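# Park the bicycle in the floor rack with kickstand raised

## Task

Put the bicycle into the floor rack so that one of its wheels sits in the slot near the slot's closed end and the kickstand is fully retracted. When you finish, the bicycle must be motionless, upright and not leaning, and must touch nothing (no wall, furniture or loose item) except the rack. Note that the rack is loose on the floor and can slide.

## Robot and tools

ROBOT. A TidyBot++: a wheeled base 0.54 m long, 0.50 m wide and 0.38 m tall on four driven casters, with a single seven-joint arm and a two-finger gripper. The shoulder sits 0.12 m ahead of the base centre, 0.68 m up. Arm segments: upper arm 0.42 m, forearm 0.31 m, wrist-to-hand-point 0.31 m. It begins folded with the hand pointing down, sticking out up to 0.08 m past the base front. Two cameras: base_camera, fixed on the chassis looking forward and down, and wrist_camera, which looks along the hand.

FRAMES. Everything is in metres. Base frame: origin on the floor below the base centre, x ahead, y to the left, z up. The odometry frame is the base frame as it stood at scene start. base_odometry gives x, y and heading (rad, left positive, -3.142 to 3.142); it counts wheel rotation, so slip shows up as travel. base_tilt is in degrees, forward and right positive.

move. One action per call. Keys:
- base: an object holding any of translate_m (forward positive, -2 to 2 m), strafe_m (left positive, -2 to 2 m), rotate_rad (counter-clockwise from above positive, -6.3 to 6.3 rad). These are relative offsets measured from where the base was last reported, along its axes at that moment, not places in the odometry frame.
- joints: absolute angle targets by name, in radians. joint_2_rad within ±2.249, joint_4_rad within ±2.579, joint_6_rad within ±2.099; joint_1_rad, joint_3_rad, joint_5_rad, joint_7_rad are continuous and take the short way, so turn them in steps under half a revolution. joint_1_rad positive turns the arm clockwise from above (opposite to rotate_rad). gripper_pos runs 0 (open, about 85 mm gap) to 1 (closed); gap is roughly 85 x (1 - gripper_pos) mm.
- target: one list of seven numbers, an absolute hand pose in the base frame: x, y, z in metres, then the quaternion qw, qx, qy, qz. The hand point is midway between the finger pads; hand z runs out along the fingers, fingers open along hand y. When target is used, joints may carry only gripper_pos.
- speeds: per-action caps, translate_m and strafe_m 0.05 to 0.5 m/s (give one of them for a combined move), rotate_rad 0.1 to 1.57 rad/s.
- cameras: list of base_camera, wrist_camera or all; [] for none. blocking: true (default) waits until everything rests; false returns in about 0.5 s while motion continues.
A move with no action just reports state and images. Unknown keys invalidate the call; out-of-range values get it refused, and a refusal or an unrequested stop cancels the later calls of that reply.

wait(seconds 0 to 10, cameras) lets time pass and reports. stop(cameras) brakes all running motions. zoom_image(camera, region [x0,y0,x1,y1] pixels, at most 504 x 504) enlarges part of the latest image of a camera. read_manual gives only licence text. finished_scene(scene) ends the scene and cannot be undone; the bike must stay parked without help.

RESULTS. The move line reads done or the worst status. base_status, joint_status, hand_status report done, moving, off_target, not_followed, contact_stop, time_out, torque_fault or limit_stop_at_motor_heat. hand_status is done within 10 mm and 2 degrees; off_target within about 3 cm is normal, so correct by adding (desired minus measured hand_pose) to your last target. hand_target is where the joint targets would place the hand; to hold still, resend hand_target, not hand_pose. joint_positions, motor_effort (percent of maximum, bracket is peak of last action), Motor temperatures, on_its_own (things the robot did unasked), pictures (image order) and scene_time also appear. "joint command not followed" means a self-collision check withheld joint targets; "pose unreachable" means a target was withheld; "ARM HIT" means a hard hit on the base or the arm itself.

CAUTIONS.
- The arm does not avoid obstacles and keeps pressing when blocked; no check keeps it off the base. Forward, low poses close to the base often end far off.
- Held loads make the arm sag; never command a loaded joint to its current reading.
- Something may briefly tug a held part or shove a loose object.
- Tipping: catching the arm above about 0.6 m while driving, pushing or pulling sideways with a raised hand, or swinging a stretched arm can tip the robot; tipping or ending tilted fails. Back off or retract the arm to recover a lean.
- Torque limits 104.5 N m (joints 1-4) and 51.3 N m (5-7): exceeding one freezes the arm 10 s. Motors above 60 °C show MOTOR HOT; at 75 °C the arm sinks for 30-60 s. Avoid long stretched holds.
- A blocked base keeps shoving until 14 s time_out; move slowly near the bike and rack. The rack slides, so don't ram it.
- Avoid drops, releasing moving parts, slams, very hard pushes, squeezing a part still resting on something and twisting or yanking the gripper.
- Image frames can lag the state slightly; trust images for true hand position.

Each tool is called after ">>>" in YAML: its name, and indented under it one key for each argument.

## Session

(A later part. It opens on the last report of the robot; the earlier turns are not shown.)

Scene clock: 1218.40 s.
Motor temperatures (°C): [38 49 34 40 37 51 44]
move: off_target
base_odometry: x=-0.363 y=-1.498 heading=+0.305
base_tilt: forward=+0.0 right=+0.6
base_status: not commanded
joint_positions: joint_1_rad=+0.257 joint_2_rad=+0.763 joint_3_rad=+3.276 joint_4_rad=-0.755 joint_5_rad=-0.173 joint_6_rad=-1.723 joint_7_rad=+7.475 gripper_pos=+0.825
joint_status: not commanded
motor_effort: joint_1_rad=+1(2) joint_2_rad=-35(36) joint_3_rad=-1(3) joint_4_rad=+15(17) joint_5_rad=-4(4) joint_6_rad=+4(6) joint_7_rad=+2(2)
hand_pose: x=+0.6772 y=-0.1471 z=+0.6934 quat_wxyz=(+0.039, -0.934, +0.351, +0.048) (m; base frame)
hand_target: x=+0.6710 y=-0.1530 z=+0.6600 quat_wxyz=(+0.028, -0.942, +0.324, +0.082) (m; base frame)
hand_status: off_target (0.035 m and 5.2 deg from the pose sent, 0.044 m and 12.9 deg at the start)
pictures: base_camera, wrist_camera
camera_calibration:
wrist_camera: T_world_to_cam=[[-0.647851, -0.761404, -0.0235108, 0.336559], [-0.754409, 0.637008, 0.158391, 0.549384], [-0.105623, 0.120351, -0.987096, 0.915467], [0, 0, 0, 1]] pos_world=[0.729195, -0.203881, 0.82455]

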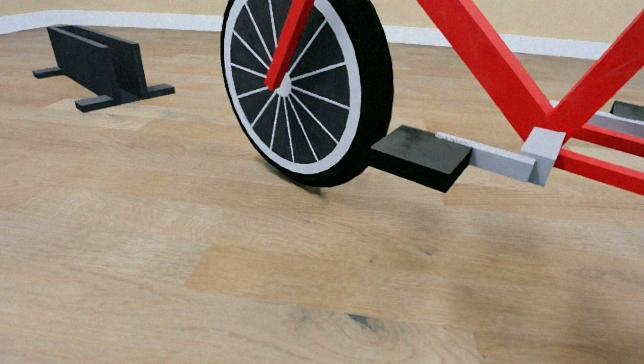

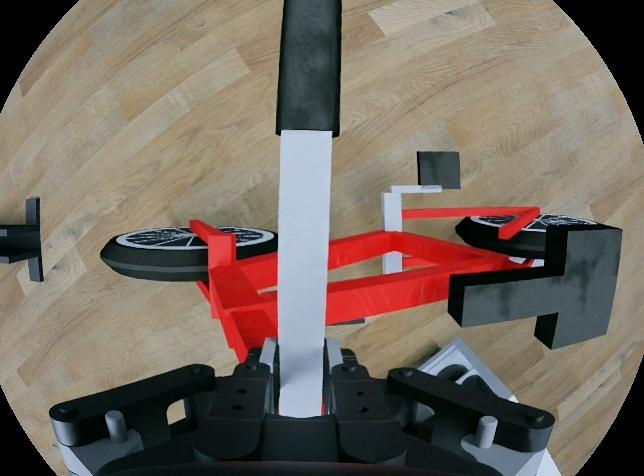

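>>> move:
  target: [0.687, -0.162, 0.660, -0.0244, 0.9564, -0.2787, -0.0837]
  cameras: ["wrist_camera"]

>>> move:
  base: {"translate_m": 0.192, "strafe_m": 0.268}
  speeds: {"translate_m": 0.12}

>>> zoom_image:
  camera: "wrist_camera"
  region: [0, 150, 240, 330]

>>> zoom_image:
  camera: "wrist_camera"
  region: [340, 120, 640, 345]

Scene clock: 1220.23 s.
Motor temperatures (°C): [38 49 34 40 37 51 44]
move: off_target
base_odometry: x=-0.363 y=-1.498 heading=+0.305
base_tilt: forward=+0.0 right=+0.6
base_status: not commanded
joint_positions: joint_1_rad=+0.259 joint_2_rad=+0.837 joint_3_rad=+3.262 joint_4_rad=-0.605 joint_5_rad=-0.165 joint_6_rad=-1.787 joint_7_rad=+7.557 gripper_pos=+0.825
joint_status: not commanded
motor_effort: joint_1_rad=+0(1) joint_2_rad=-38(38) joint_3_rad=-1(2) joint_4_rad=+14(16) joint_5_rad=-5(6) joint_6_rad=+3(4) joint_7_rad=+2(3)
hand_pose: x=+0.6997 y=-0.1496 z=+0.6947 quat_wxyz=(+0.037, -0.952, +0.301, +0.041) (m; base frame)
hand_target: x=+0.6870 y=-0.1620 z=+0.6600 quat_wxyz=(+0.024, -0.956, +0.279, +0.084) (m; base frame)
hand_status: off_target (0.039 m and 5.7 deg from the pose sent, 0.038 m and 9.8 deg at the start)
pictures: wrist_camera
camera_calibration:
wrist_camera: T_world_to_cam=[[-0.562326, -0.826373, -0.0299416, 0.284185], [-0.820804, 0.55341, 0.141488, 0.61345], [-0.100352, 0.104139, -0.989487, 0.914974], [0, 0, 0, 1]] pos_world=[0.755146, -0.199931, 0.827068]

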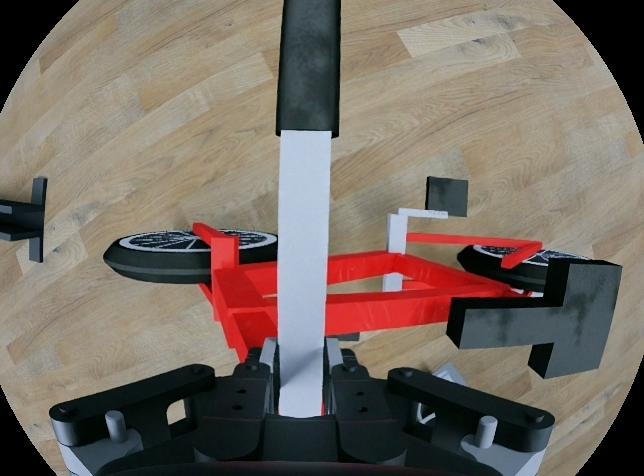

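Scene clock: 1223.90 s.
Motor temperatures (°C): [38 49 34 40 37 51 44]
move: done
base_odometry: x=-0.260 y=-1.184 heading=+0.305
base_tilt: forward=+0.0 right=+0.6
base_status: done
joint_positions: joint_1_rad=+0.270 joint_2_rad=+0.839 joint_3_rad=+3.247 joint_4_rad=-0.599 joint_5_rad=-0.148 joint_6_rad=-1.797 joint_7_rad=+7.569 gripper_pos=+0.825
joint_status: not commanded
motor_effort: joint_1_rad=+0(5) joint_2_rad=-38(39) joint_3_rad=-1(4) joint_4_rad=+13(15) joint_5_rad=-5(7) joint_6_rad=+0(4) joint_7_rad=+1(2)
hand_pose: x=+0.6966 y=-0.1548 z=+0.6949 quat_wxyz=(+0.035, -0.953, +0.297, +0.045) (m; base frame)
hand_target: x=+0.6870 y=-0.1620 z=+0.6600 quat_wxyz=(+0.024, -0.956, +0.279, +0.084) (m; base frame)
hand_status: not commanded
pictures: base_camera, wrist_camera
camera_calibration:
wrist_camera: T_world_to_cam=[[-0.554993, -0.831511, -0.0239301, 0.268081], [-0.824769, 0.546291, 0.146022, 0.612194], [-0.108346, 0.100778, -0.988992, 0.920082], [0, 0, 0, 1]] pos_world=[0.753389, -0.204248, 0.826975]

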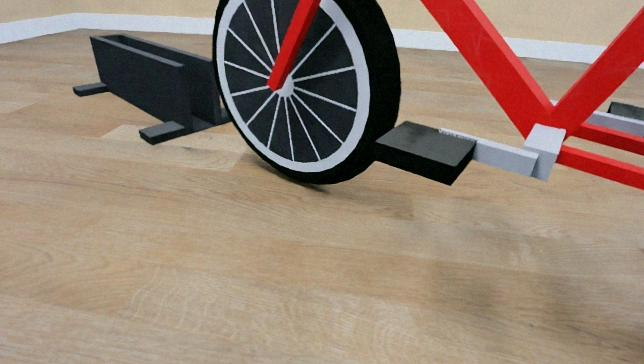

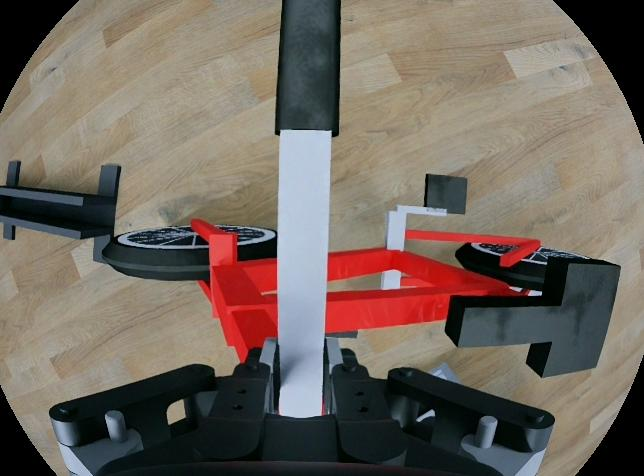

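Scaled by 2.100.

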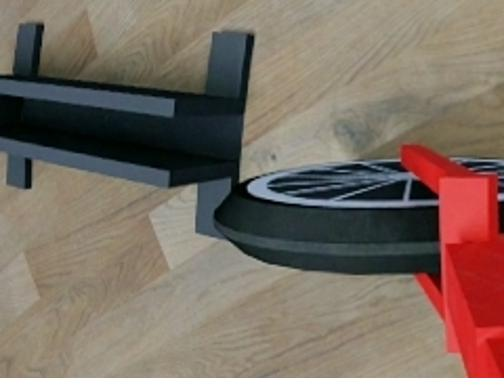

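Scaled by 1.680.

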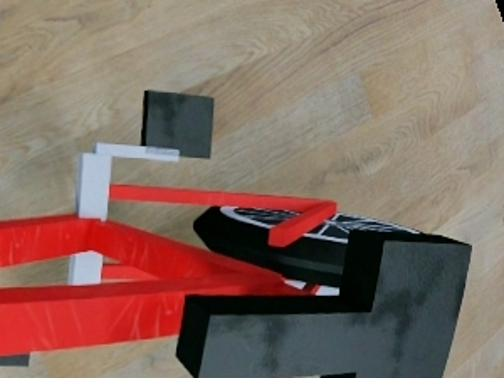

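>>> zoom_image:
  camera: "wrist_camera"
  region: [0, 150, 130, 270]

Scaled by 3.877.

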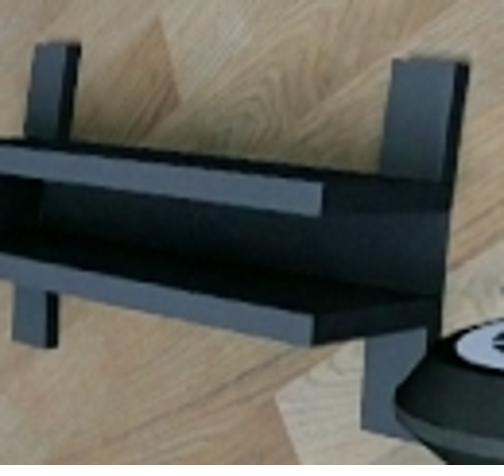

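>>> move:
  target: [0.690, -0.166, 0.660, -0.0333, 0.9204, -0.3812, -0.0805]

>>> zoom_image:
  camera: "wrist_camera"
  region: [0, 170, 240, 320]

>>> zoom_image:
  camera: "wrist_camera"
  region: [340, 120, 640, 345]

Scene clock: 1225.50 s.
Motor temperatures (°C): [38 49 34 40 37 51 44]
move: off_target
base_odometry: x=-0.260 y=-1.184 heading=+0.305
base_tilt: forward=+0.0 right=+0.6
base_status: not commanded
joint_positions: joint_1_rad=+0.278 joint_2_rad=+0.843 joint_3_rad=+3.247 joint_4_rad=-0.598 joint_5_rad=-0.152 joint_6_rad=-1.797 joint_7_rad=+7.431 gripper_pos=+0.825
joint_status: not commanded
motor_effort: joint_1_rad=+1(3) joint_2_rad=-37(39) joint_3_rad=+1(2) joint_4_rad=+14(15) joint_5_rad=-1(5) joint_6_rad=+3(4) joint_7_rad=+0(1)
hand_pose: x=+0.6959 y=-0.1579 z=+0.6931 quat_wxyz=(+0.034, -0.929, +0.365, +0.048) (m; base frame)
hand_target: x=+0.6900 y=-0.1660 z=+0.6600 quat_wxyz=(+0.033, -0.920, +0.381, +0.080) (m; base frame)
hand_status: off_target (0.035 m and 4.3 deg from the pose sent, 0.037 m and 11.2 deg at the start)
pictures: base_camera, wrist_camera
camera_calibration:
wrist_camera: T_world_to_cam=[[-0.668776, -0.743378, -0.0112779, 0.349409], [-0.735616, 0.659443, 0.154931, 0.563288], [-0.107735, 0.111911, -0.987861, 0.919054], [0, 0, 0, 1]] pos_world=[0.747055, -0.214565, 0.824567]

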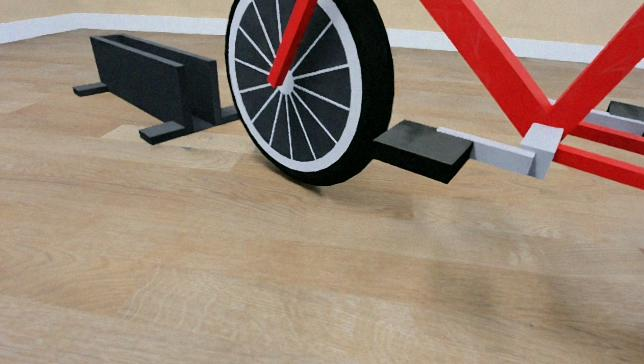

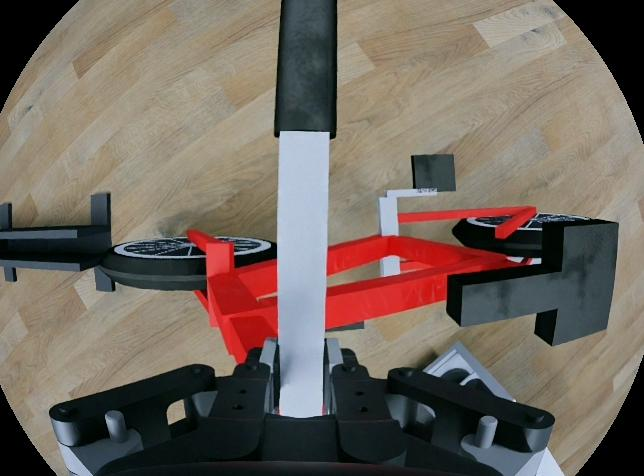

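Scaled by 2.100.

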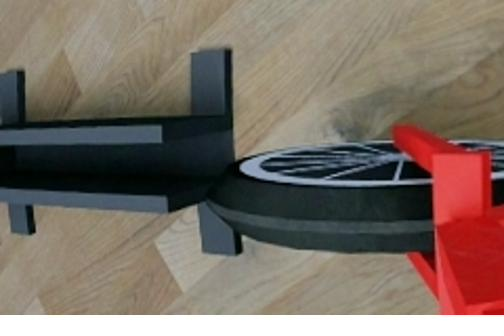

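Scaled by 1.680.

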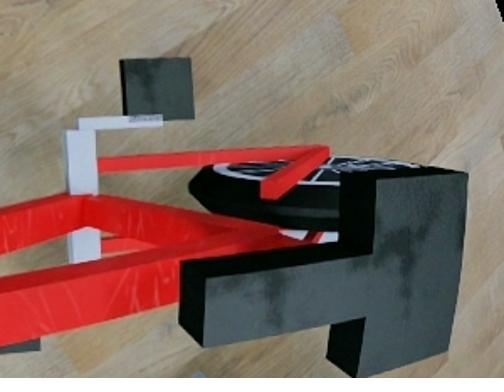

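>>> move:
  base: {"translate_m": 0.130, "strafe_m": 0.151}
  speeds: {"translate_m": 0.08}

>>> zoom_image:
  camera: "wrist_camera"
  region: [0, 170, 240, 320]

Scene clock: 1229.10 s.
Motor temperatures (°C): [38 49 34 40 37 51 44]
move: done
base_odometry: x=-0.182 y=-1.001 heading=+0.305
base_tilt: forward=+0.0 right=+0.6
base_status: done
joint_positions: joint_1_rad=+0.284 joint_2_rad=+0.843 joint_3_rad=+3.248 joint_4_rad=-0.596 joint_5_rad=-0.152 joint_6_rad=-1.799 joint_7_rad=+7.431 gripper_pos=+0.825
joint_status: not commanded
motor_effort: joint_1_rad=+0(5) joint_2_rad=-37(39) joint_3_rad=+0(3) joint_4_rad=+13(16) joint_5_rad=-1(5) joint_6_rad=+2(5) joint_7_rad=+0(1)
hand_pose: x=+0.6948 y=-0.1619 z=+0.6933 quat_wxyz=(+0.033, -0.928, +0.368, +0.049) (m; base frame)
hand_target: x=+0.6900 y=-0.1660 z=+0.6600 quat_wxyz=(+0.033, -0.920, +0.381, +0.080) (m; base frame)
hand_status: not commanded
pictures: base_camera, wrist_camera
camera_calibration:
wrist_camera: T_world_to_cam=[[-0.673831, -0.738812, -0.0104435, 0.3493], [-0.730995, 0.664509, 0.155159, 0.562513], [-0.107693, 0.112185, -0.987834, 0.919622], [0, 0, 0, 1]] pos_world=[0.745601, -0.218896, 0.824803]

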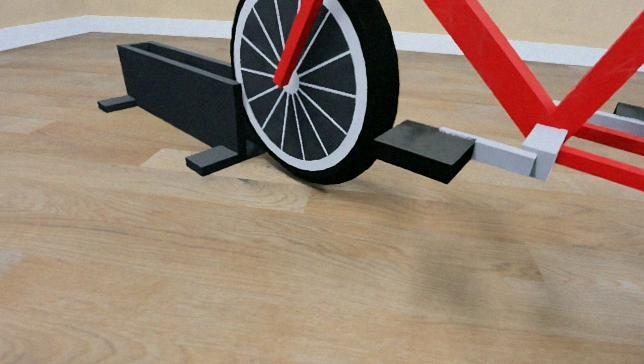

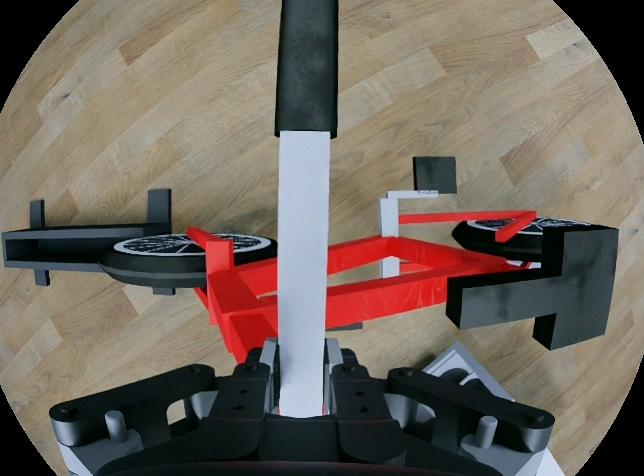

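Scaled by 2.100.

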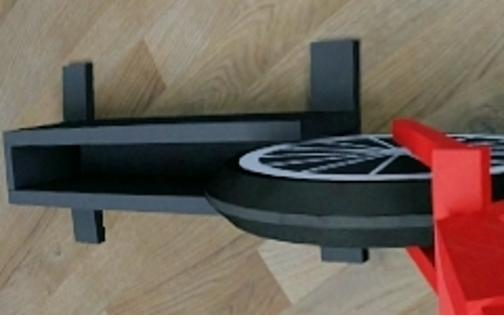

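>>> zoom_image:
  camera: "base_camera"
  region: [170, 20, 330, 200]

>>> zoom_image:
  camera: "wrist_camera"
  region: [60, 200, 220, 310]

Scaled by 2.800.

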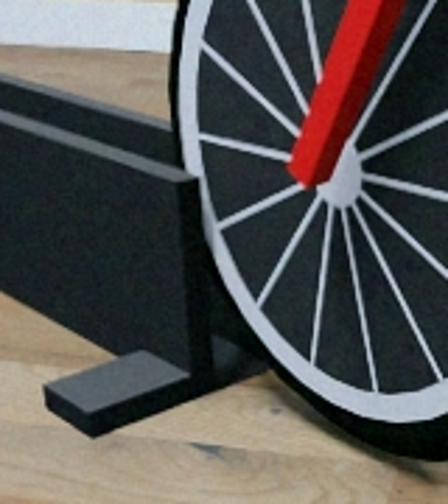

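Scaled by 3.150.

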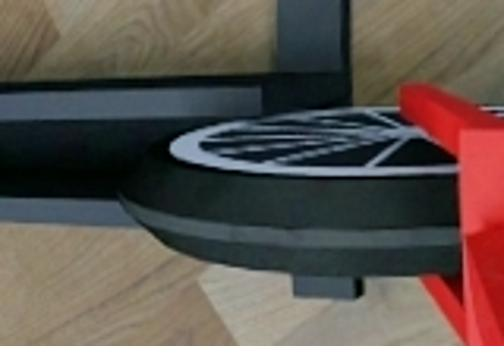

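>>> move:
  base: {"translate_m": 0.098, "strafe_m": 0.1135}
  speeds: {"translate_m": 0.07}

>>> zoom_image:
  camera: "base_camera"
  region: [170, 20, 330, 200]

>>> zoom_image:
  camera: "wrist_camera"
  region: [60, 190, 240, 310]

Scene clock: 1232.37 s.
Motor temperatures (°C): [38 49 34 40 37 51 44]
move: done
base_odometry: x=-0.122 y=-0.863 heading=+0.305
base_tilt: forward=+0.0 right=+0.6
base_status: done
joint_positions: joint_1_rad=+0.286 joint_2_rad=+0.844 joint_3_rad=+3.250 joint_4_rad=-0.593 joint_5_rad=-0.152 joint_6_rad=-1.799 joint_7_rad=+7.431 gripper_pos=+0.825
joint_status: not commanded
motor_effort: joint_1_rad=+0(4) joint_2_rad=-36(39) joint_3_rad=+0(3) joint_4_rad=+12(15) joint_5_rad=-1(6) joint_6_rad=+1(4) joint_7_rad=+1(2)
hand_pose: x=+0.6949 y=-0.1640 z=+0.6939 quat_wxyz=(+0.033, -0.927, +0.369, +0.047) (m; base frame)
hand_target: x=+0.6900 y=-0.1660 z=+0.6600 quat_wxyz=(+0.033, -0.920, +0.381, +0.080) (m; base frame)
hand_status: not commanded
pictures: base_camera, wrist_camera
camera_calibration:
wrist_camera: T_world_to_cam=[[-0.67602, -0.736817, -0.00985776, 0.349317], [-0.729227, 0.667013, 0.152714, 0.564733], [-0.105947, 0.110427, -0.988221, 0.919165], [0, 0, 0, 1]] pos_world=[0.745347, -0.220802, 0.825539]

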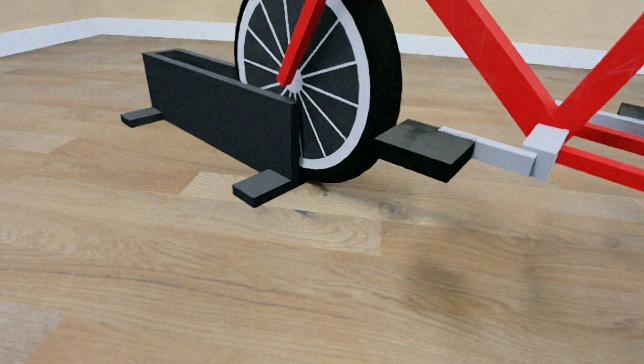

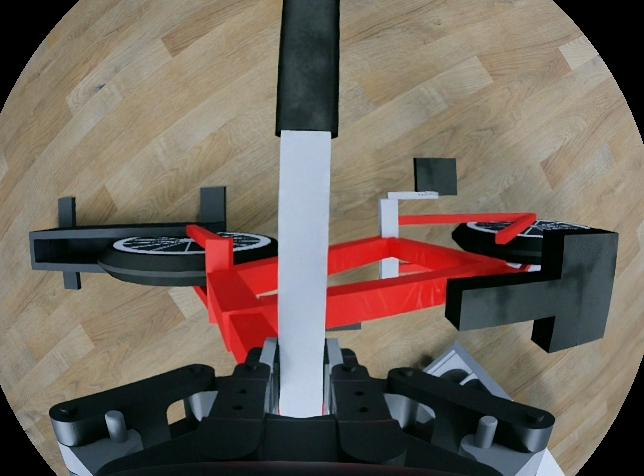

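Scaled by 2.800.

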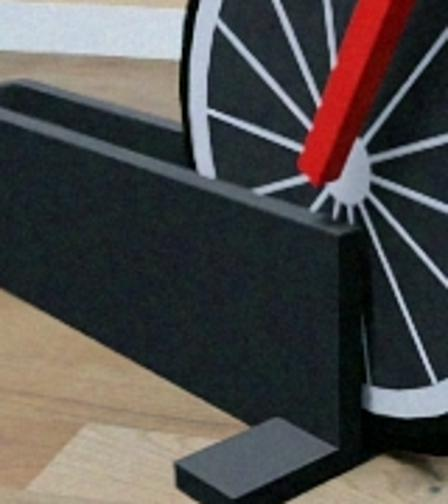

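Scaled by 2.800.

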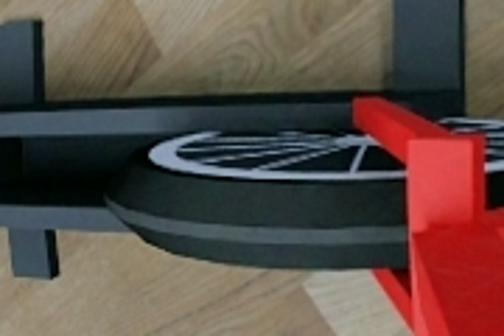

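>>> move:
  base: {"translate_m": 0.132, "strafe_m": 0.151}
  speeds: {"translate_m": 0.08}

>>> zoom_image:
  camera: "base_camera"
  region: [130, 20, 330, 200]

>>> zoom_image:
  camera: "wrist_camera"
  region: [60, 190, 300, 310]

Scene clock: 1235.53 s.
Motor temperatures (°C): [38 49 34 40 37 51 44]
move: done
base_odometry: x=-0.042 y=-0.680 heading=+0.305
base_tilt: forward=+0.0 right=+0.6
base_status: done
joint_positions: joint_1_rad=+0.292 joint_2_rad=+0.844 joint_3_rad=+3.253 joint_4_rad=-0.592 joint_5_rad=-0.152 joint_6_rad=-1.802 joint_7_rad=+7.431 gripper_pos=+0.825
joint_status: not commanded
motor_effort: joint_1_rad=+0(5) joint_2_rad=-35(36) joint_3_rad=+0(3) joint_4_rad=+12(15) joint_5_rad=-3(8) joint_6_rad=+1(5) joint_7_rad=-3(5)
hand_pose: x=+0.6933 y=-0.1683 z=+0.6943 quat_wxyz=(+0.032, -0.926, +0.373, +0.048) (m; base frame)
hand_target: x=+0.6900 y=-0.1660 z=+0.6600 quat_wxyz=(+0.033, -0.920, +0.381, +0.080) (m; base frame)
hand_status: not commanded
pictures: base_camera, wrist_camera
camera_calibration:
wrist_camera: T_world_to_cam=[[-0.681374, -0.731899, -0.00729427, 0.347848], [-0.724106, 0.672598, 0.152586, 0.563858], [-0.106771, 0.10925, -0.988263, 0.920268], [0, 0, 0, 1]] pos_world=[0.743566, -0.225199, 0.825968]

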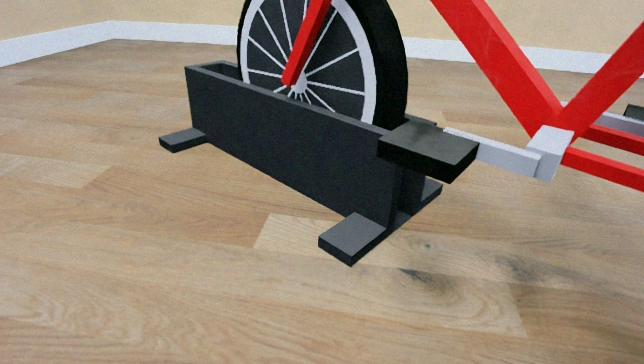

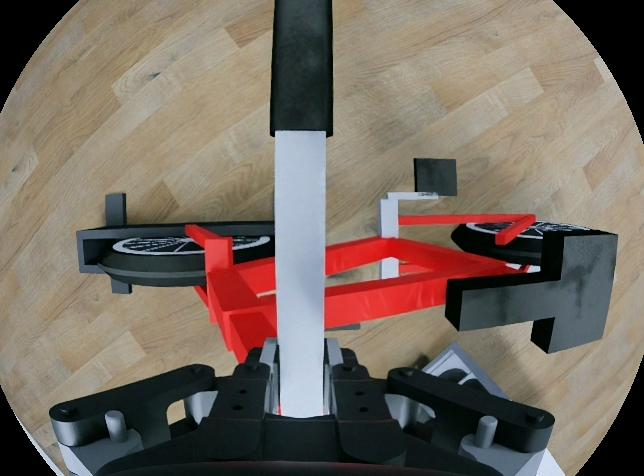

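Scaled by 2.520.

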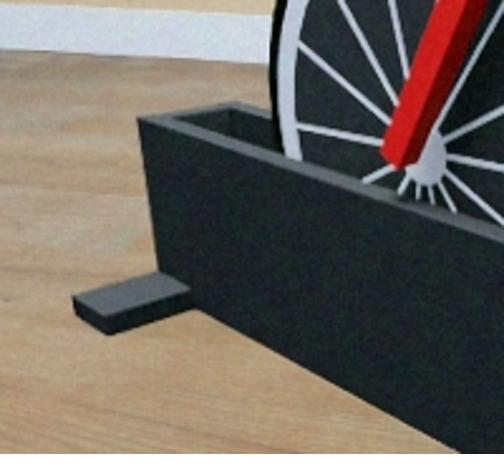

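Scaled by 2.100.

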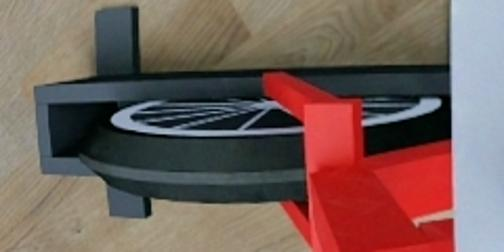

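>>> move:
  base: {"translate_m": 0.0635, "strafe_m": 0.0735}
  speeds: {"translate_m": 0.06}

>>> zoom_image:
  camera: "base_camera"
  region: [130, 20, 330, 200]

>>> zoom_image:
  camera: "wrist_camera"
  region: [60, 190, 300, 310]

Scene clock: 1237.93 s.
Motor temperatures (°C): [38 49 34 40 37 51 44]
move: done
base_odometry: x=-0.004 y=-0.590 heading=+0.305
base_tilt: forward=+0.0 right=+0.6
base_status: done
joint_positions: joint_1_rad=+0.298 joint_2_rad=+0.844 joint_3_rad=+3.256 joint_4_rad=-0.591 joint_5_rad=-0.152 joint_6_rad=-1.805 joint_7_rad=+7.434 gripper_pos=+0.825
joint_status: not commanded
motor_effort: joint_1_rad=+0(6) joint_2_rad=-36(36) joint_3_rad=+0(4) joint_4_rad=+13(14) joint_5_rad=-4(10) joint_6_rad=+2(5) joint_7_rad=-3(6)
hand_pose: x=+0.6912 y=-0.1728 z=+0.6945 quat_wxyz=(+0.031, -0.925, +0.375, +0.049) (m; base frame)
hand_target: x=+0.6900 y=-0.1660 z=+0.6600 quat_wxyz=(+0.033, -0.920, +0.381, +0.080) (m; base frame)
hand_status: not commanded
pictures: base_camera, wrist_camera
camera_calibration:
wrist_camera: T_world_to_cam=[[-0.684952, -0.728572, -0.00476354, 0.344415], [-0.720449, 0.676311, 0.153483, 0.562884], [-0.108601, 0.10856, -0.98814, 0.921812], [0, 0, 0, 1]] pos_world=[0.741547, -0.229826, 0.826127]

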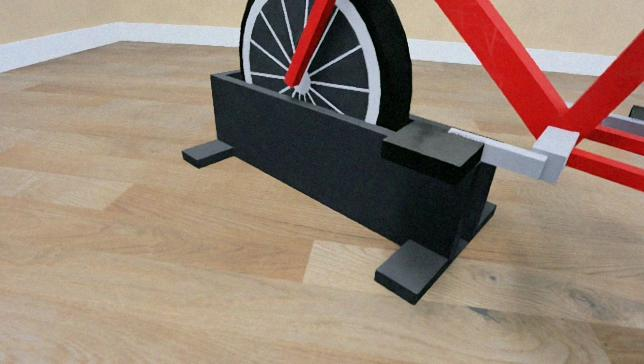

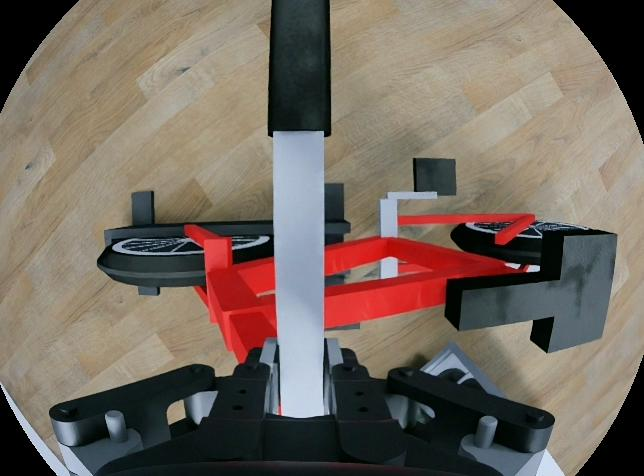

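Scaled by 2.520.

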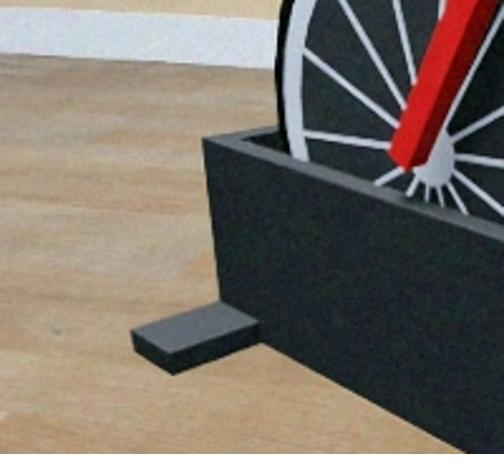

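Scaled by 2.100.

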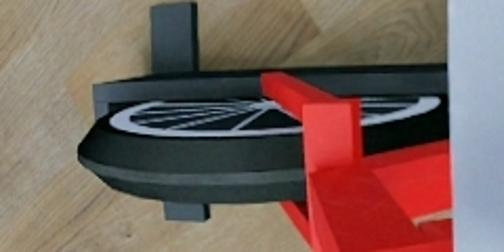

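>>> move:
  base: {"translate_m": 0.021, "strafe_m": 0.0245}
  speeds: {"translate_m": 0.05}

>>> zoom_image:
  camera: "base_camera"
  region: [130, 20, 330, 200]

>>> zoom_image:
  camera: "wrist_camera"
  region: [60, 190, 300, 310]

Scene clock: 1239.33 s.
Motor temperatures (°C): [38 49 34 40 37 51 44]
move: done
base_odometry: x=+0.009 y=-0.561 heading=+0.306
base_tilt: forward=+0.0 right=+0.6
base_status: done
joint_positions: joint_1_rad=+0.309 joint_2_rad=+0.844 joint_3_rad=+3.259 joint_4_rad=-0.591 joint_5_rad=-0.148 joint_6_rad=-1.808 joint_7_rad=+7.434 gripper_pos=+0.825
joint_status: not commanded
motor_effort: joint_1_rad=-3(6) joint_2_rad=-33(38) joint_3_rad=-2(5) joint_4_rad=+13(14) joint_5_rad=-6(12) joint_6_rad=+3(7) joint_7_rad=-5(6)
hand_pose: x=+0.6875 y=-0.1807 z=+0.6944 quat_wxyz=(+0.028, -0.923, +0.381, +0.050) (m; base frame)
hand_target: x=+0.6900 y=-0.1660 z=+0.6600 quat_wxyz=(+0.033, -0.920, +0.381, +0.080) (m; base frame)
hand_status: not commanded
pictures: base_camera, wrist_camera
camera_calibration:
wrist_camera: T_world_to_cam=[[-0.69404, -0.719932, 0.00250995, 0.338882], [-0.711007, 0.685974, 0.154624, 0.560008], [-0.11304, 0.10553, -0.98797, 0.924537], [0, 0, 0, 1]] pos_world=[0.737877, -0.237745, 0.825974]

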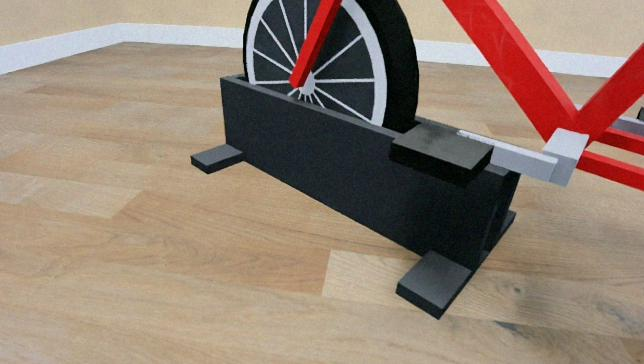

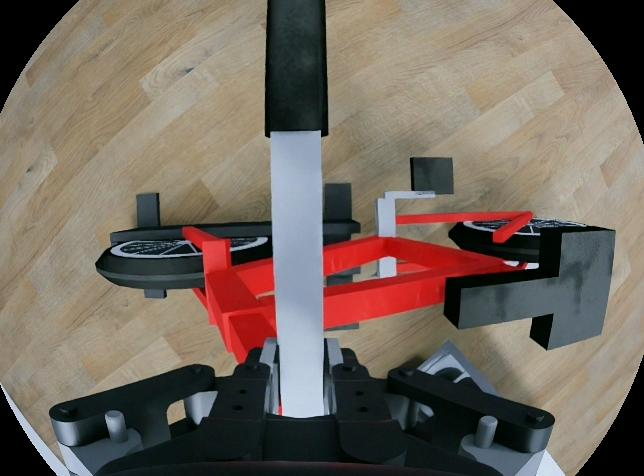

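Scaled by 2.520.

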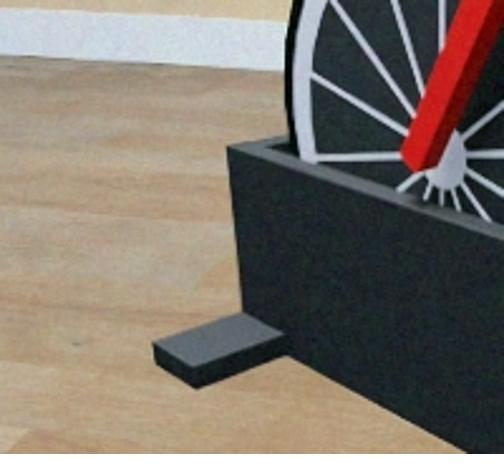

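Scaled by 2.100.

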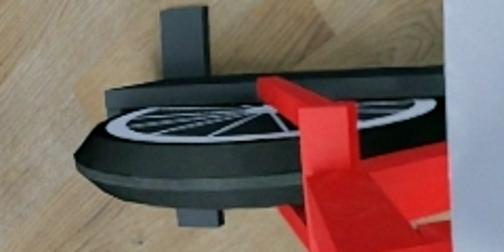

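>>> move:
  target: [0.705, -0.184, 0.665, -0.0333, 0.9204, -0.3812, -0.0805]

>>> zoom_image:
  camera: "wrist_camera"
  region: [340, 150, 640, 375]

>>> zoom_image:
  camera: "wrist_camera"
  region: [60, 190, 300, 310]

Scene clock: 1240.90 s.
Motor temperatures (°C): [38 48 34 40 37 51 44]
move: off_target
base_odometry: x=+0.009 y=-0.561 heading=+0.306
base_tilt: forward=+0.0 right=+0.6
base_status: not commanded
joint_positions: joint_1_rad=+0.330 joint_2_rad=+0.947 joint_3_rad=+3.250 joint_4_rad=-0.379 joint_5_rad=-0.148 joint_6_rad=-1.923 joint_7_rad=+7.434 gripper_pos=+0.825
joint_status: not commanded
motor_effort: joint_1_rad=-4(5) joint_2_rad=-41(42) joint_3_rad=-2(3) joint_4_rad=+16(16) joint_5_rad=-5(8) joint_6_rad=+5(5) joint_7_rad=-5(6)
hand_pose: x=+0.7027 y=-0.1928 z=+0.6944 quat_wxyz=(+0.026, -0.924, +0.377, +0.053) (m; base frame)
hand_target: x=+0.7050 y=-0.1840 z=+0.6650 quat_wxyz=(+0.033, -0.920, +0.381, +0.080) (m; base frame)
hand_status: off_target (0.031 m and 3.3 deg from the pose sent, 0.034 m and 3.5 deg at the start)
pictures: base_camera, wrist_camera
camera_calibration:
wrist_camera: T_world_to_cam=[[-0.687012, -0.726608, 0.00746847, 0.330998], [-0.71657, 0.679154, 0.158988, 0.578696], [-0.120594, 0.103875, -0.987252, 0.932027], [0, 0, 0, 1]] pos_world=[0.754473, -0.249333, 0.825668]

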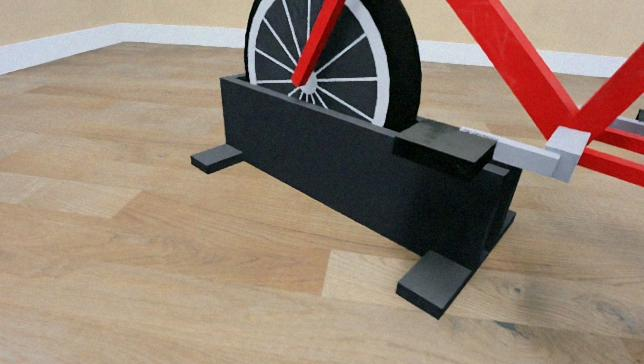

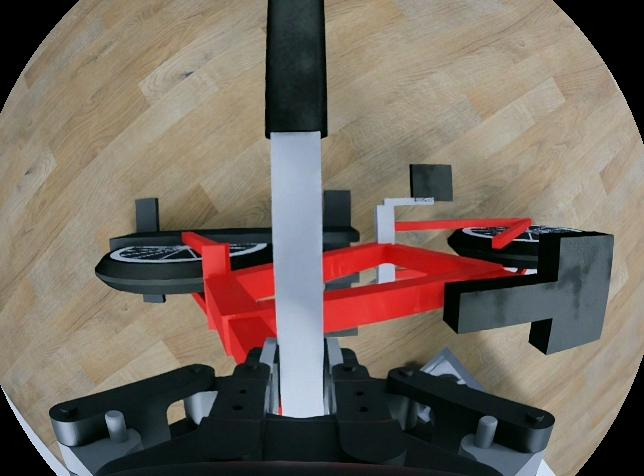

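Scaled by 1.680.

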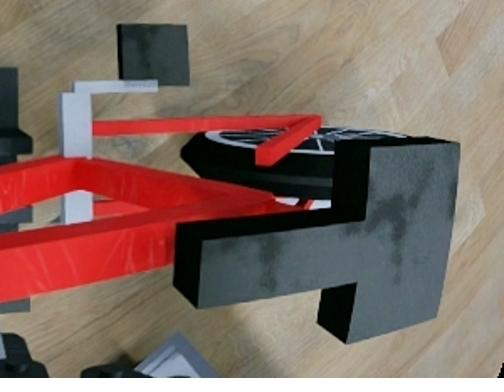

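Scaled by 2.100.

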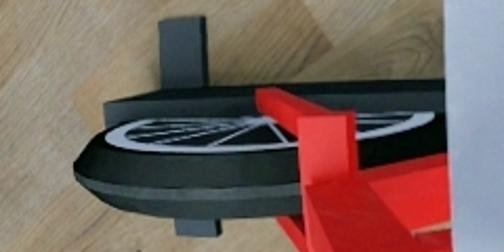

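>>> move:
  joints: {"gripper_pos": 0.3}

Scene clock: 1242.07 s.
Motor temperatures (°C): [38 48 34 40 37 51 44]
move: done
base_odometry: x=+0.009 y=-0.561 heading=+0.306
base_tilt: forward=+0.0 right=+0.6
base_status: not commanded
joint_positions: joint_1_rad=+0.330 joint_2_rad=+0.986 joint_3_rad=+3.240 joint_4_rad=-0.377 joint_5_rad=-0.148 joint_6_rad=-1.923 joint_7_rad=+7.420 gripper_pos=+0.300
joint_status: all done
motor_effort: joint_1_rad=+0(4) joint_2_rad=-47(49) joint_3_rad=+0(3) joint_4_rad=+15(16) joint_5_rad=-3(6) joint_6_rad=-1(5) joint_7_rad=+1(5)
hand_pose: x=+0.7046 y=-0.1894 z=+0.6711 quat_wxyz=(+0.029, -0.922, +0.380, +0.072) (m; base frame)
hand_target: x=+0.7050 y=-0.1840 z=+0.6650 quat_wxyz=(+0.033, -0.920, +0.381, +0.080) (m; base frame)
hand_status: not commanded
pictures: base_camera, wrist_camera
camera_calibration:
wrist_camera: T_world_to_cam=[[-0.692566, -0.721154, 0.0170373, 0.333475], [-0.705158, 0.681803, 0.194672, 0.54996], [-0.152005, 0.122809, -0.98072, 0.930235], [0, 0, 0, 1]] pos_world=[0.760162, -0.24872, 0.799557]

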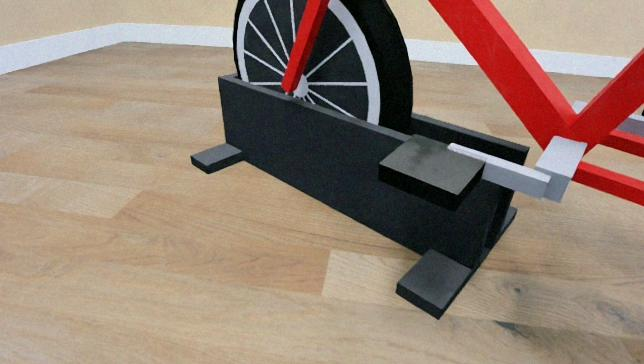

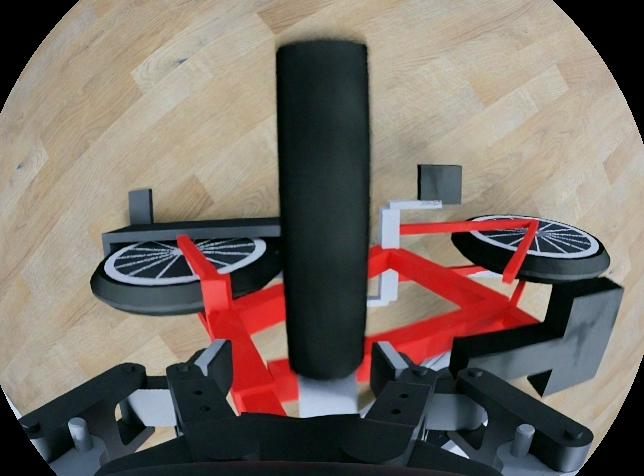

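>>> wait:
  seconds: 0.3

Scene clock: 1242.40 s.
Motor temperatures (°C): [38 48 34 40 37 51 44]
base_odometry: x=+0.009 y=-0.561 heading=+0.306
base_tilt: forward=+0.0 right=+0.6
base_status: not commanded
joint_positions: joint_1_rad=+0.330 joint_2_rad=+0.986 joint_3_rad=+3.240 joint_4_rad=-0.377 joint_5_rad=-0.148 joint_6_rad=-1.923 joint_7_rad=+7.420 gripper_pos=+0.300
joint_status: all done
motor_effort: joint_1_rad=+0(4) joint_2_rad=-47(49) joint_3_rad=-1(3) joint_4_rad=+15(16) joint_5_rad=-1(6) joint_6_rad=-1(5) joint_7_rad=+1(5)
hand_pose: x=+0.7046 y=-0.1894 z=+0.6711 quat_wxyz=(+0.029, -0.922, +0.380, +0.072) (m; base frame)
hand_target: x=+0.7050 y=-0.1840 z=+0.6650 quat_wxyz=(+0.033, -0.920, +0.381, +0.080) (m; base frame)
hand_status: not commanded
wait: 0.30 s; at rest by 0.23 s
pictures: base_camera, wrist_camera
camera_calibration:
wrist_camera: T_world_to_cam=[[-0.692566, -0.721154, 0.0170373, 0.333475], [-0.705158, 0.681803, 0.194672, 0.54996], [-0.152005, 0.122809, -0.98072, 0.930235], [0, 0, 0, 1]] pos_world=[0.760162, -0.24872, 0.799557]

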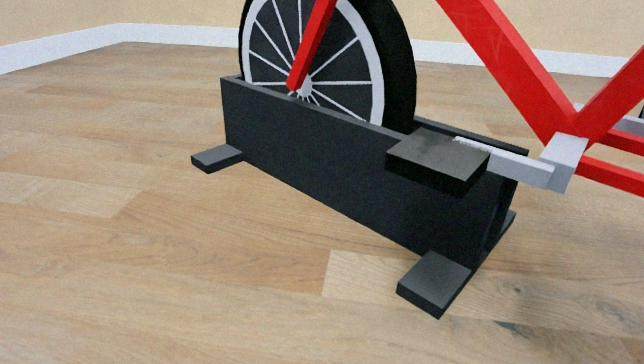

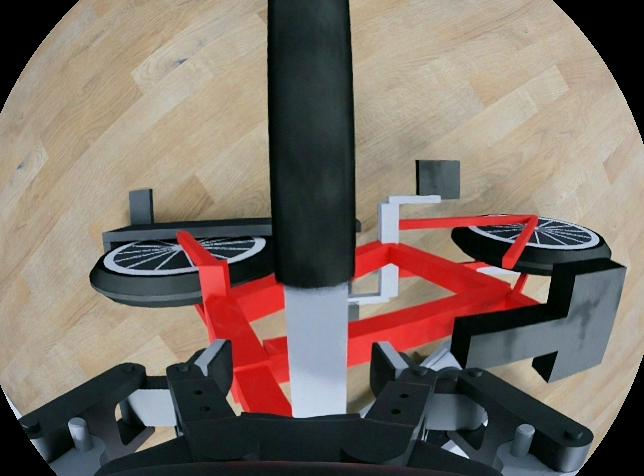

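>>> wait:
  seconds: 1

Scene clock: 1243.43 s.
Motor temperatures (°C): [38 49 34 40 37 51 44]
base_odometry: x=+0.009 y=-0.561 heading=+0.306
base_tilt: forward=+0.0 right=+0.6
base_status: not commanded
joint_positions: joint_1_rad=+0.330 joint_2_rad=+0.986 joint_3_rad=+3.240 joint_4_rad=-0.377 joint_5_rad=-0.148 joint_6_rad=-1.923 joint_7_rad=+7.420 gripper_pos=+0.300
joint_status: all done
motor_effort: joint_1_rad=+0(4) joint_2_rad=-47(49) joint_3_rad=+0(3) joint_4_rad=+16(16) joint_5_rad=-2(6) joint_6_rad=-1(5) joint_7_rad=+1(5)
hand_pose: x=+0.7046 y=-0.1894 z=+0.6711 quat_wxyz=(+0.029, -0.922, +0.380, +0.072) (m; base frame)
hand_target: x=+0.7050 y=-0.1840 z=+0.6650 quat_wxyz=(+0.033, -0.920, +0.381, +0.080) (m; base frame)
hand_status: not commanded
wait: 1.00 s; at rest by 0.23 s
pictures: base_camera, wrist_camera
camera_calibration:
wrist_camera: T_world_to_cam=[[-0.692566, -0.721154, 0.0170373, 0.333475], [-0.705158, 0.681803, 0.194672, 0.54996], [-0.152005, 0.122809, -0.98072, 0.930235], [0, 0, 0, 1]] pos_world=[0.760162, -0.24872, 0.799557]

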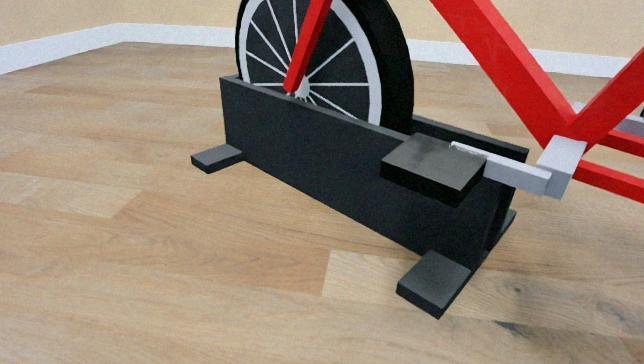

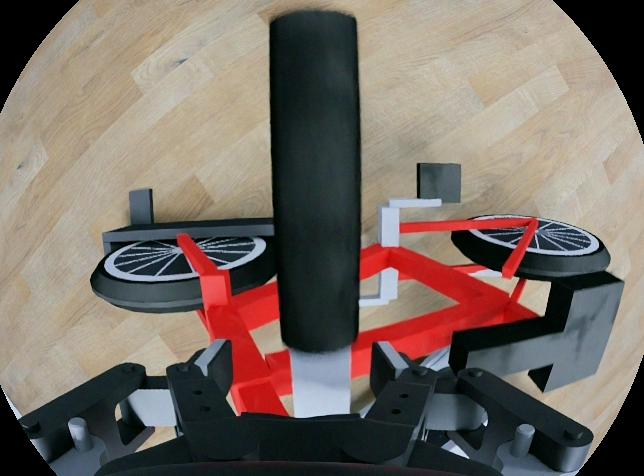

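>>> move:
  joints: {"gripper_pos": 0.0}
  cameras: ["wrist_camera"]

>>> move:
  target: [0.705, -0.184, 0.74, -0.0333, 0.9204, -0.3812, -0.0805]

Scene clock: 1244.33 s.
Motor temperatures (°C): [38 49 34 40 37 51 44]
move: done
base_odometry: x=+0.009 y=-0.561 heading=+0.306
base_tilt: forward=+0.0 right=+0.6
base_status: not commanded
joint_positions: joint_1_rad=+0.330 joint_2_rad=+0.986 joint_3_rad=+3.240 joint_4_rad=-0.377 joint_5_rad=-0.148 joint_6_rad=-1.923 joint_7_rad=+7.420 gripper_pos=+0.000
joint_status: all done
motor_effort: joint_1_rad=+0(0) joint_2_rad=-47(48) joint_3_rad=-1(1) joint_4_rad=+15(16) joint_5_rad=-2(3) joint_6_rad=-1(1) joint_7_rad=+1(1)
hand_pose: x=+0.7046 y=-0.1894 z=+0.6711 quat_wxyz=(+0.029, -0.922, +0.380, +0.072) (m; base frame)
hand_target: x=+0.7050 y=-0.1840 z=+0.6650 quat_wxyz=(+0.033, -0.920, +0.381, +0.080) (m; base frame)
hand_status: not commanded
pictures: wrist_camera
camera_calibration:
wrist_camera: T_world_to_cam=[[-0.692566, -0.721154, 0.0170373, 0.333475], [-0.705158, 0.681803, 0.194672, 0.54996], [-0.152005, 0.122809, -0.98072, 0.930235], [0, 0, 0, 1]] pos_world=[0.760162, -0.24872, 0.799557]

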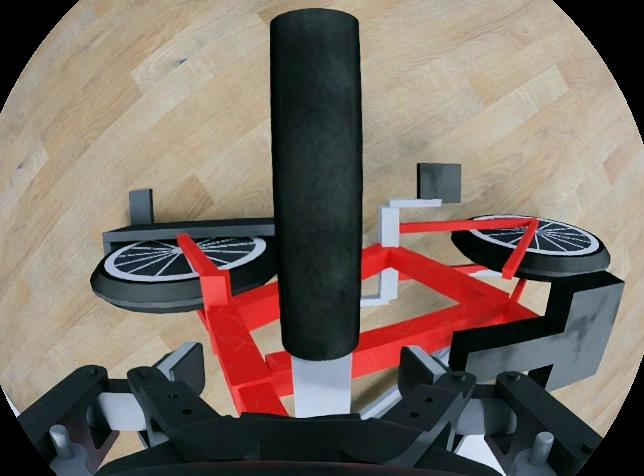

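Scene clock: 1246.10 s.
Motor temperatures (°C): [38 49 34 40 37 51 44]
move: off_target
base_odometry: x=+0.009 y=-0.561 heading=+0.306
base_tilt: forward=+0.0 right=+0.6
base_status: not commanded
joint_positions: joint_1_rad=+0.263 joint_2_rad=+0.999 joint_3_rad=+3.322 joint_4_rad=-0.139 joint_5_rad=-0.170 joint_6_rad=-2.077 joint_7_rad=+7.445 gripper_pos=+0.000
joint_status: not commanded
motor_effort: joint_1_rad=+0(3) joint_2_rad=-47(51) joint_3_rad=+0(2) joint_4_rad=+15(16) joint_5_rad=-2(3) joint_6_rad=-1(1) joint_7_rad=+1(1)
hand_pose: x=+0.7142 y=-0.1656 z=+0.7293 quat_wxyz=(-0.001, -0.939, +0.342, +0.036) (m; base frame)
hand_target: x=+0.7110 y=-0.1607 z=+0.7315 quat_wxyz=(+0.005, -0.939, +0.341, +0.042) (m; base frame)
hand_status: off_target (0.023 m and 8.1 deg from the pose sent, 0.069 m and 1.1 deg at the start; a joint's target at an end of its range on 42 of 45 steps)
pictures: base_camera, wrist_camera
camera_calibration:
wrist_camera: T_world_to_cam=[[-0.628934, -0.776307, 0.0422995, 0.283308], [-0.76949, 0.629335, 0.108729, 0.629171], [-0.111028, 0.0358346, -0.993171, 0.951262], [0, 0, 0, 1]] pos_world=[0.76794, -0.210114, 0.864373]

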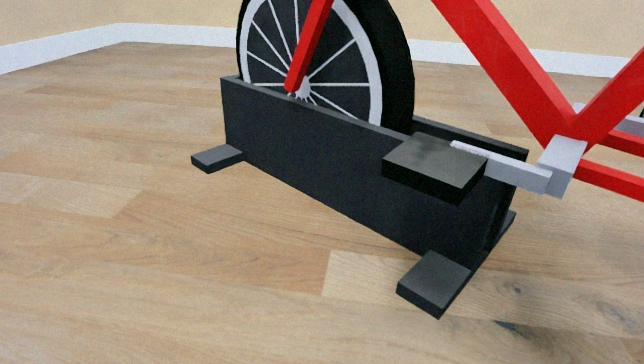

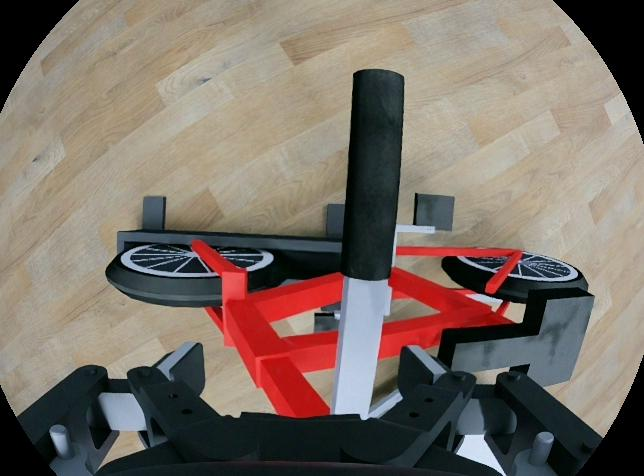

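>>> move:
  target: [0.67, -0.155, 0.79, 0, 0.939, -0.342, -0.0]

Scene clock: 1247.73 s.
Motor temperatures (°C): [38 49 34 40 37 51 44]
move: off_target
base_odometry: x=+0.009 y=-0.561 heading=+0.306
base_tilt: forward=+0.0 right=+0.6
base_status: not commanded
joint_positions: joint_1_rad=+0.257 joint_2_rad=+0.722 joint_3_rad=+3.299 joint_4_rad=-0.523 joint_5_rad=-0.162 joint_6_rad=-1.944 joint_7_rad=+7.445 gripper_pos=+0.000
joint_status: not commanded
motor_effort: joint_1_rad=+0(1) joint_2_rad=-41(48) joint_3_rad=+0(1) joint_4_rad=+16(16) joint_5_rad=-2(2) joint_6_rad=+0(1) joint_7_rad=+1(1)
hand_pose: x=+0.6625 y=-0.1499 z=+0.7872 quat_wxyz=(+0.024, -0.934, +0.357, +0.023) (m; base frame)
hand_target: x=+0.6700 y=-0.1550 z=+0.7900 quat_wxyz=(+0.000, -0.940, +0.342, +0.000) (m; base frame)
hand_status: off_target (0.010 m and 4.2 deg from the pose sent, 0.076 m and 4.1 deg at the start)
pictures: base_camera, wrist_camera
camera_calibration:
wrist_camera: T_world_to_cam=[[-0.655499, -0.755105, -0.0117351, 0.323841], [-0.752126, 0.651356, 0.100209, 0.571628], [-0.0680248, 0.0745132, -0.994897, 0.981198], [0, 0, 0, 1]] pos_world=[0.70896, -0.200912, 0.922709]

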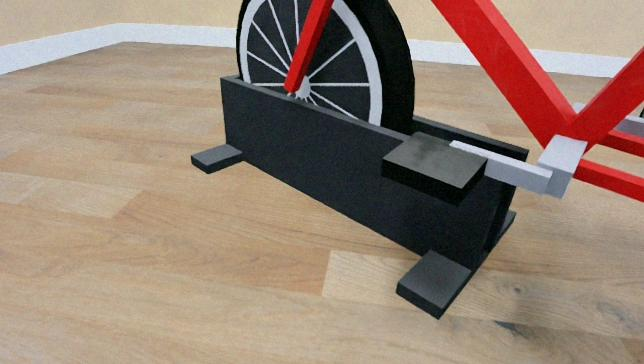

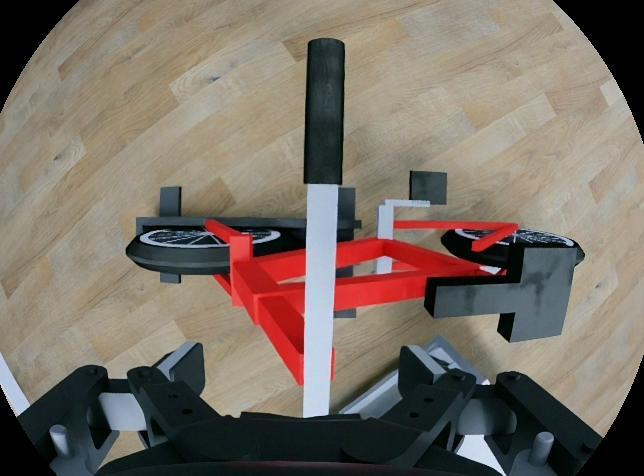

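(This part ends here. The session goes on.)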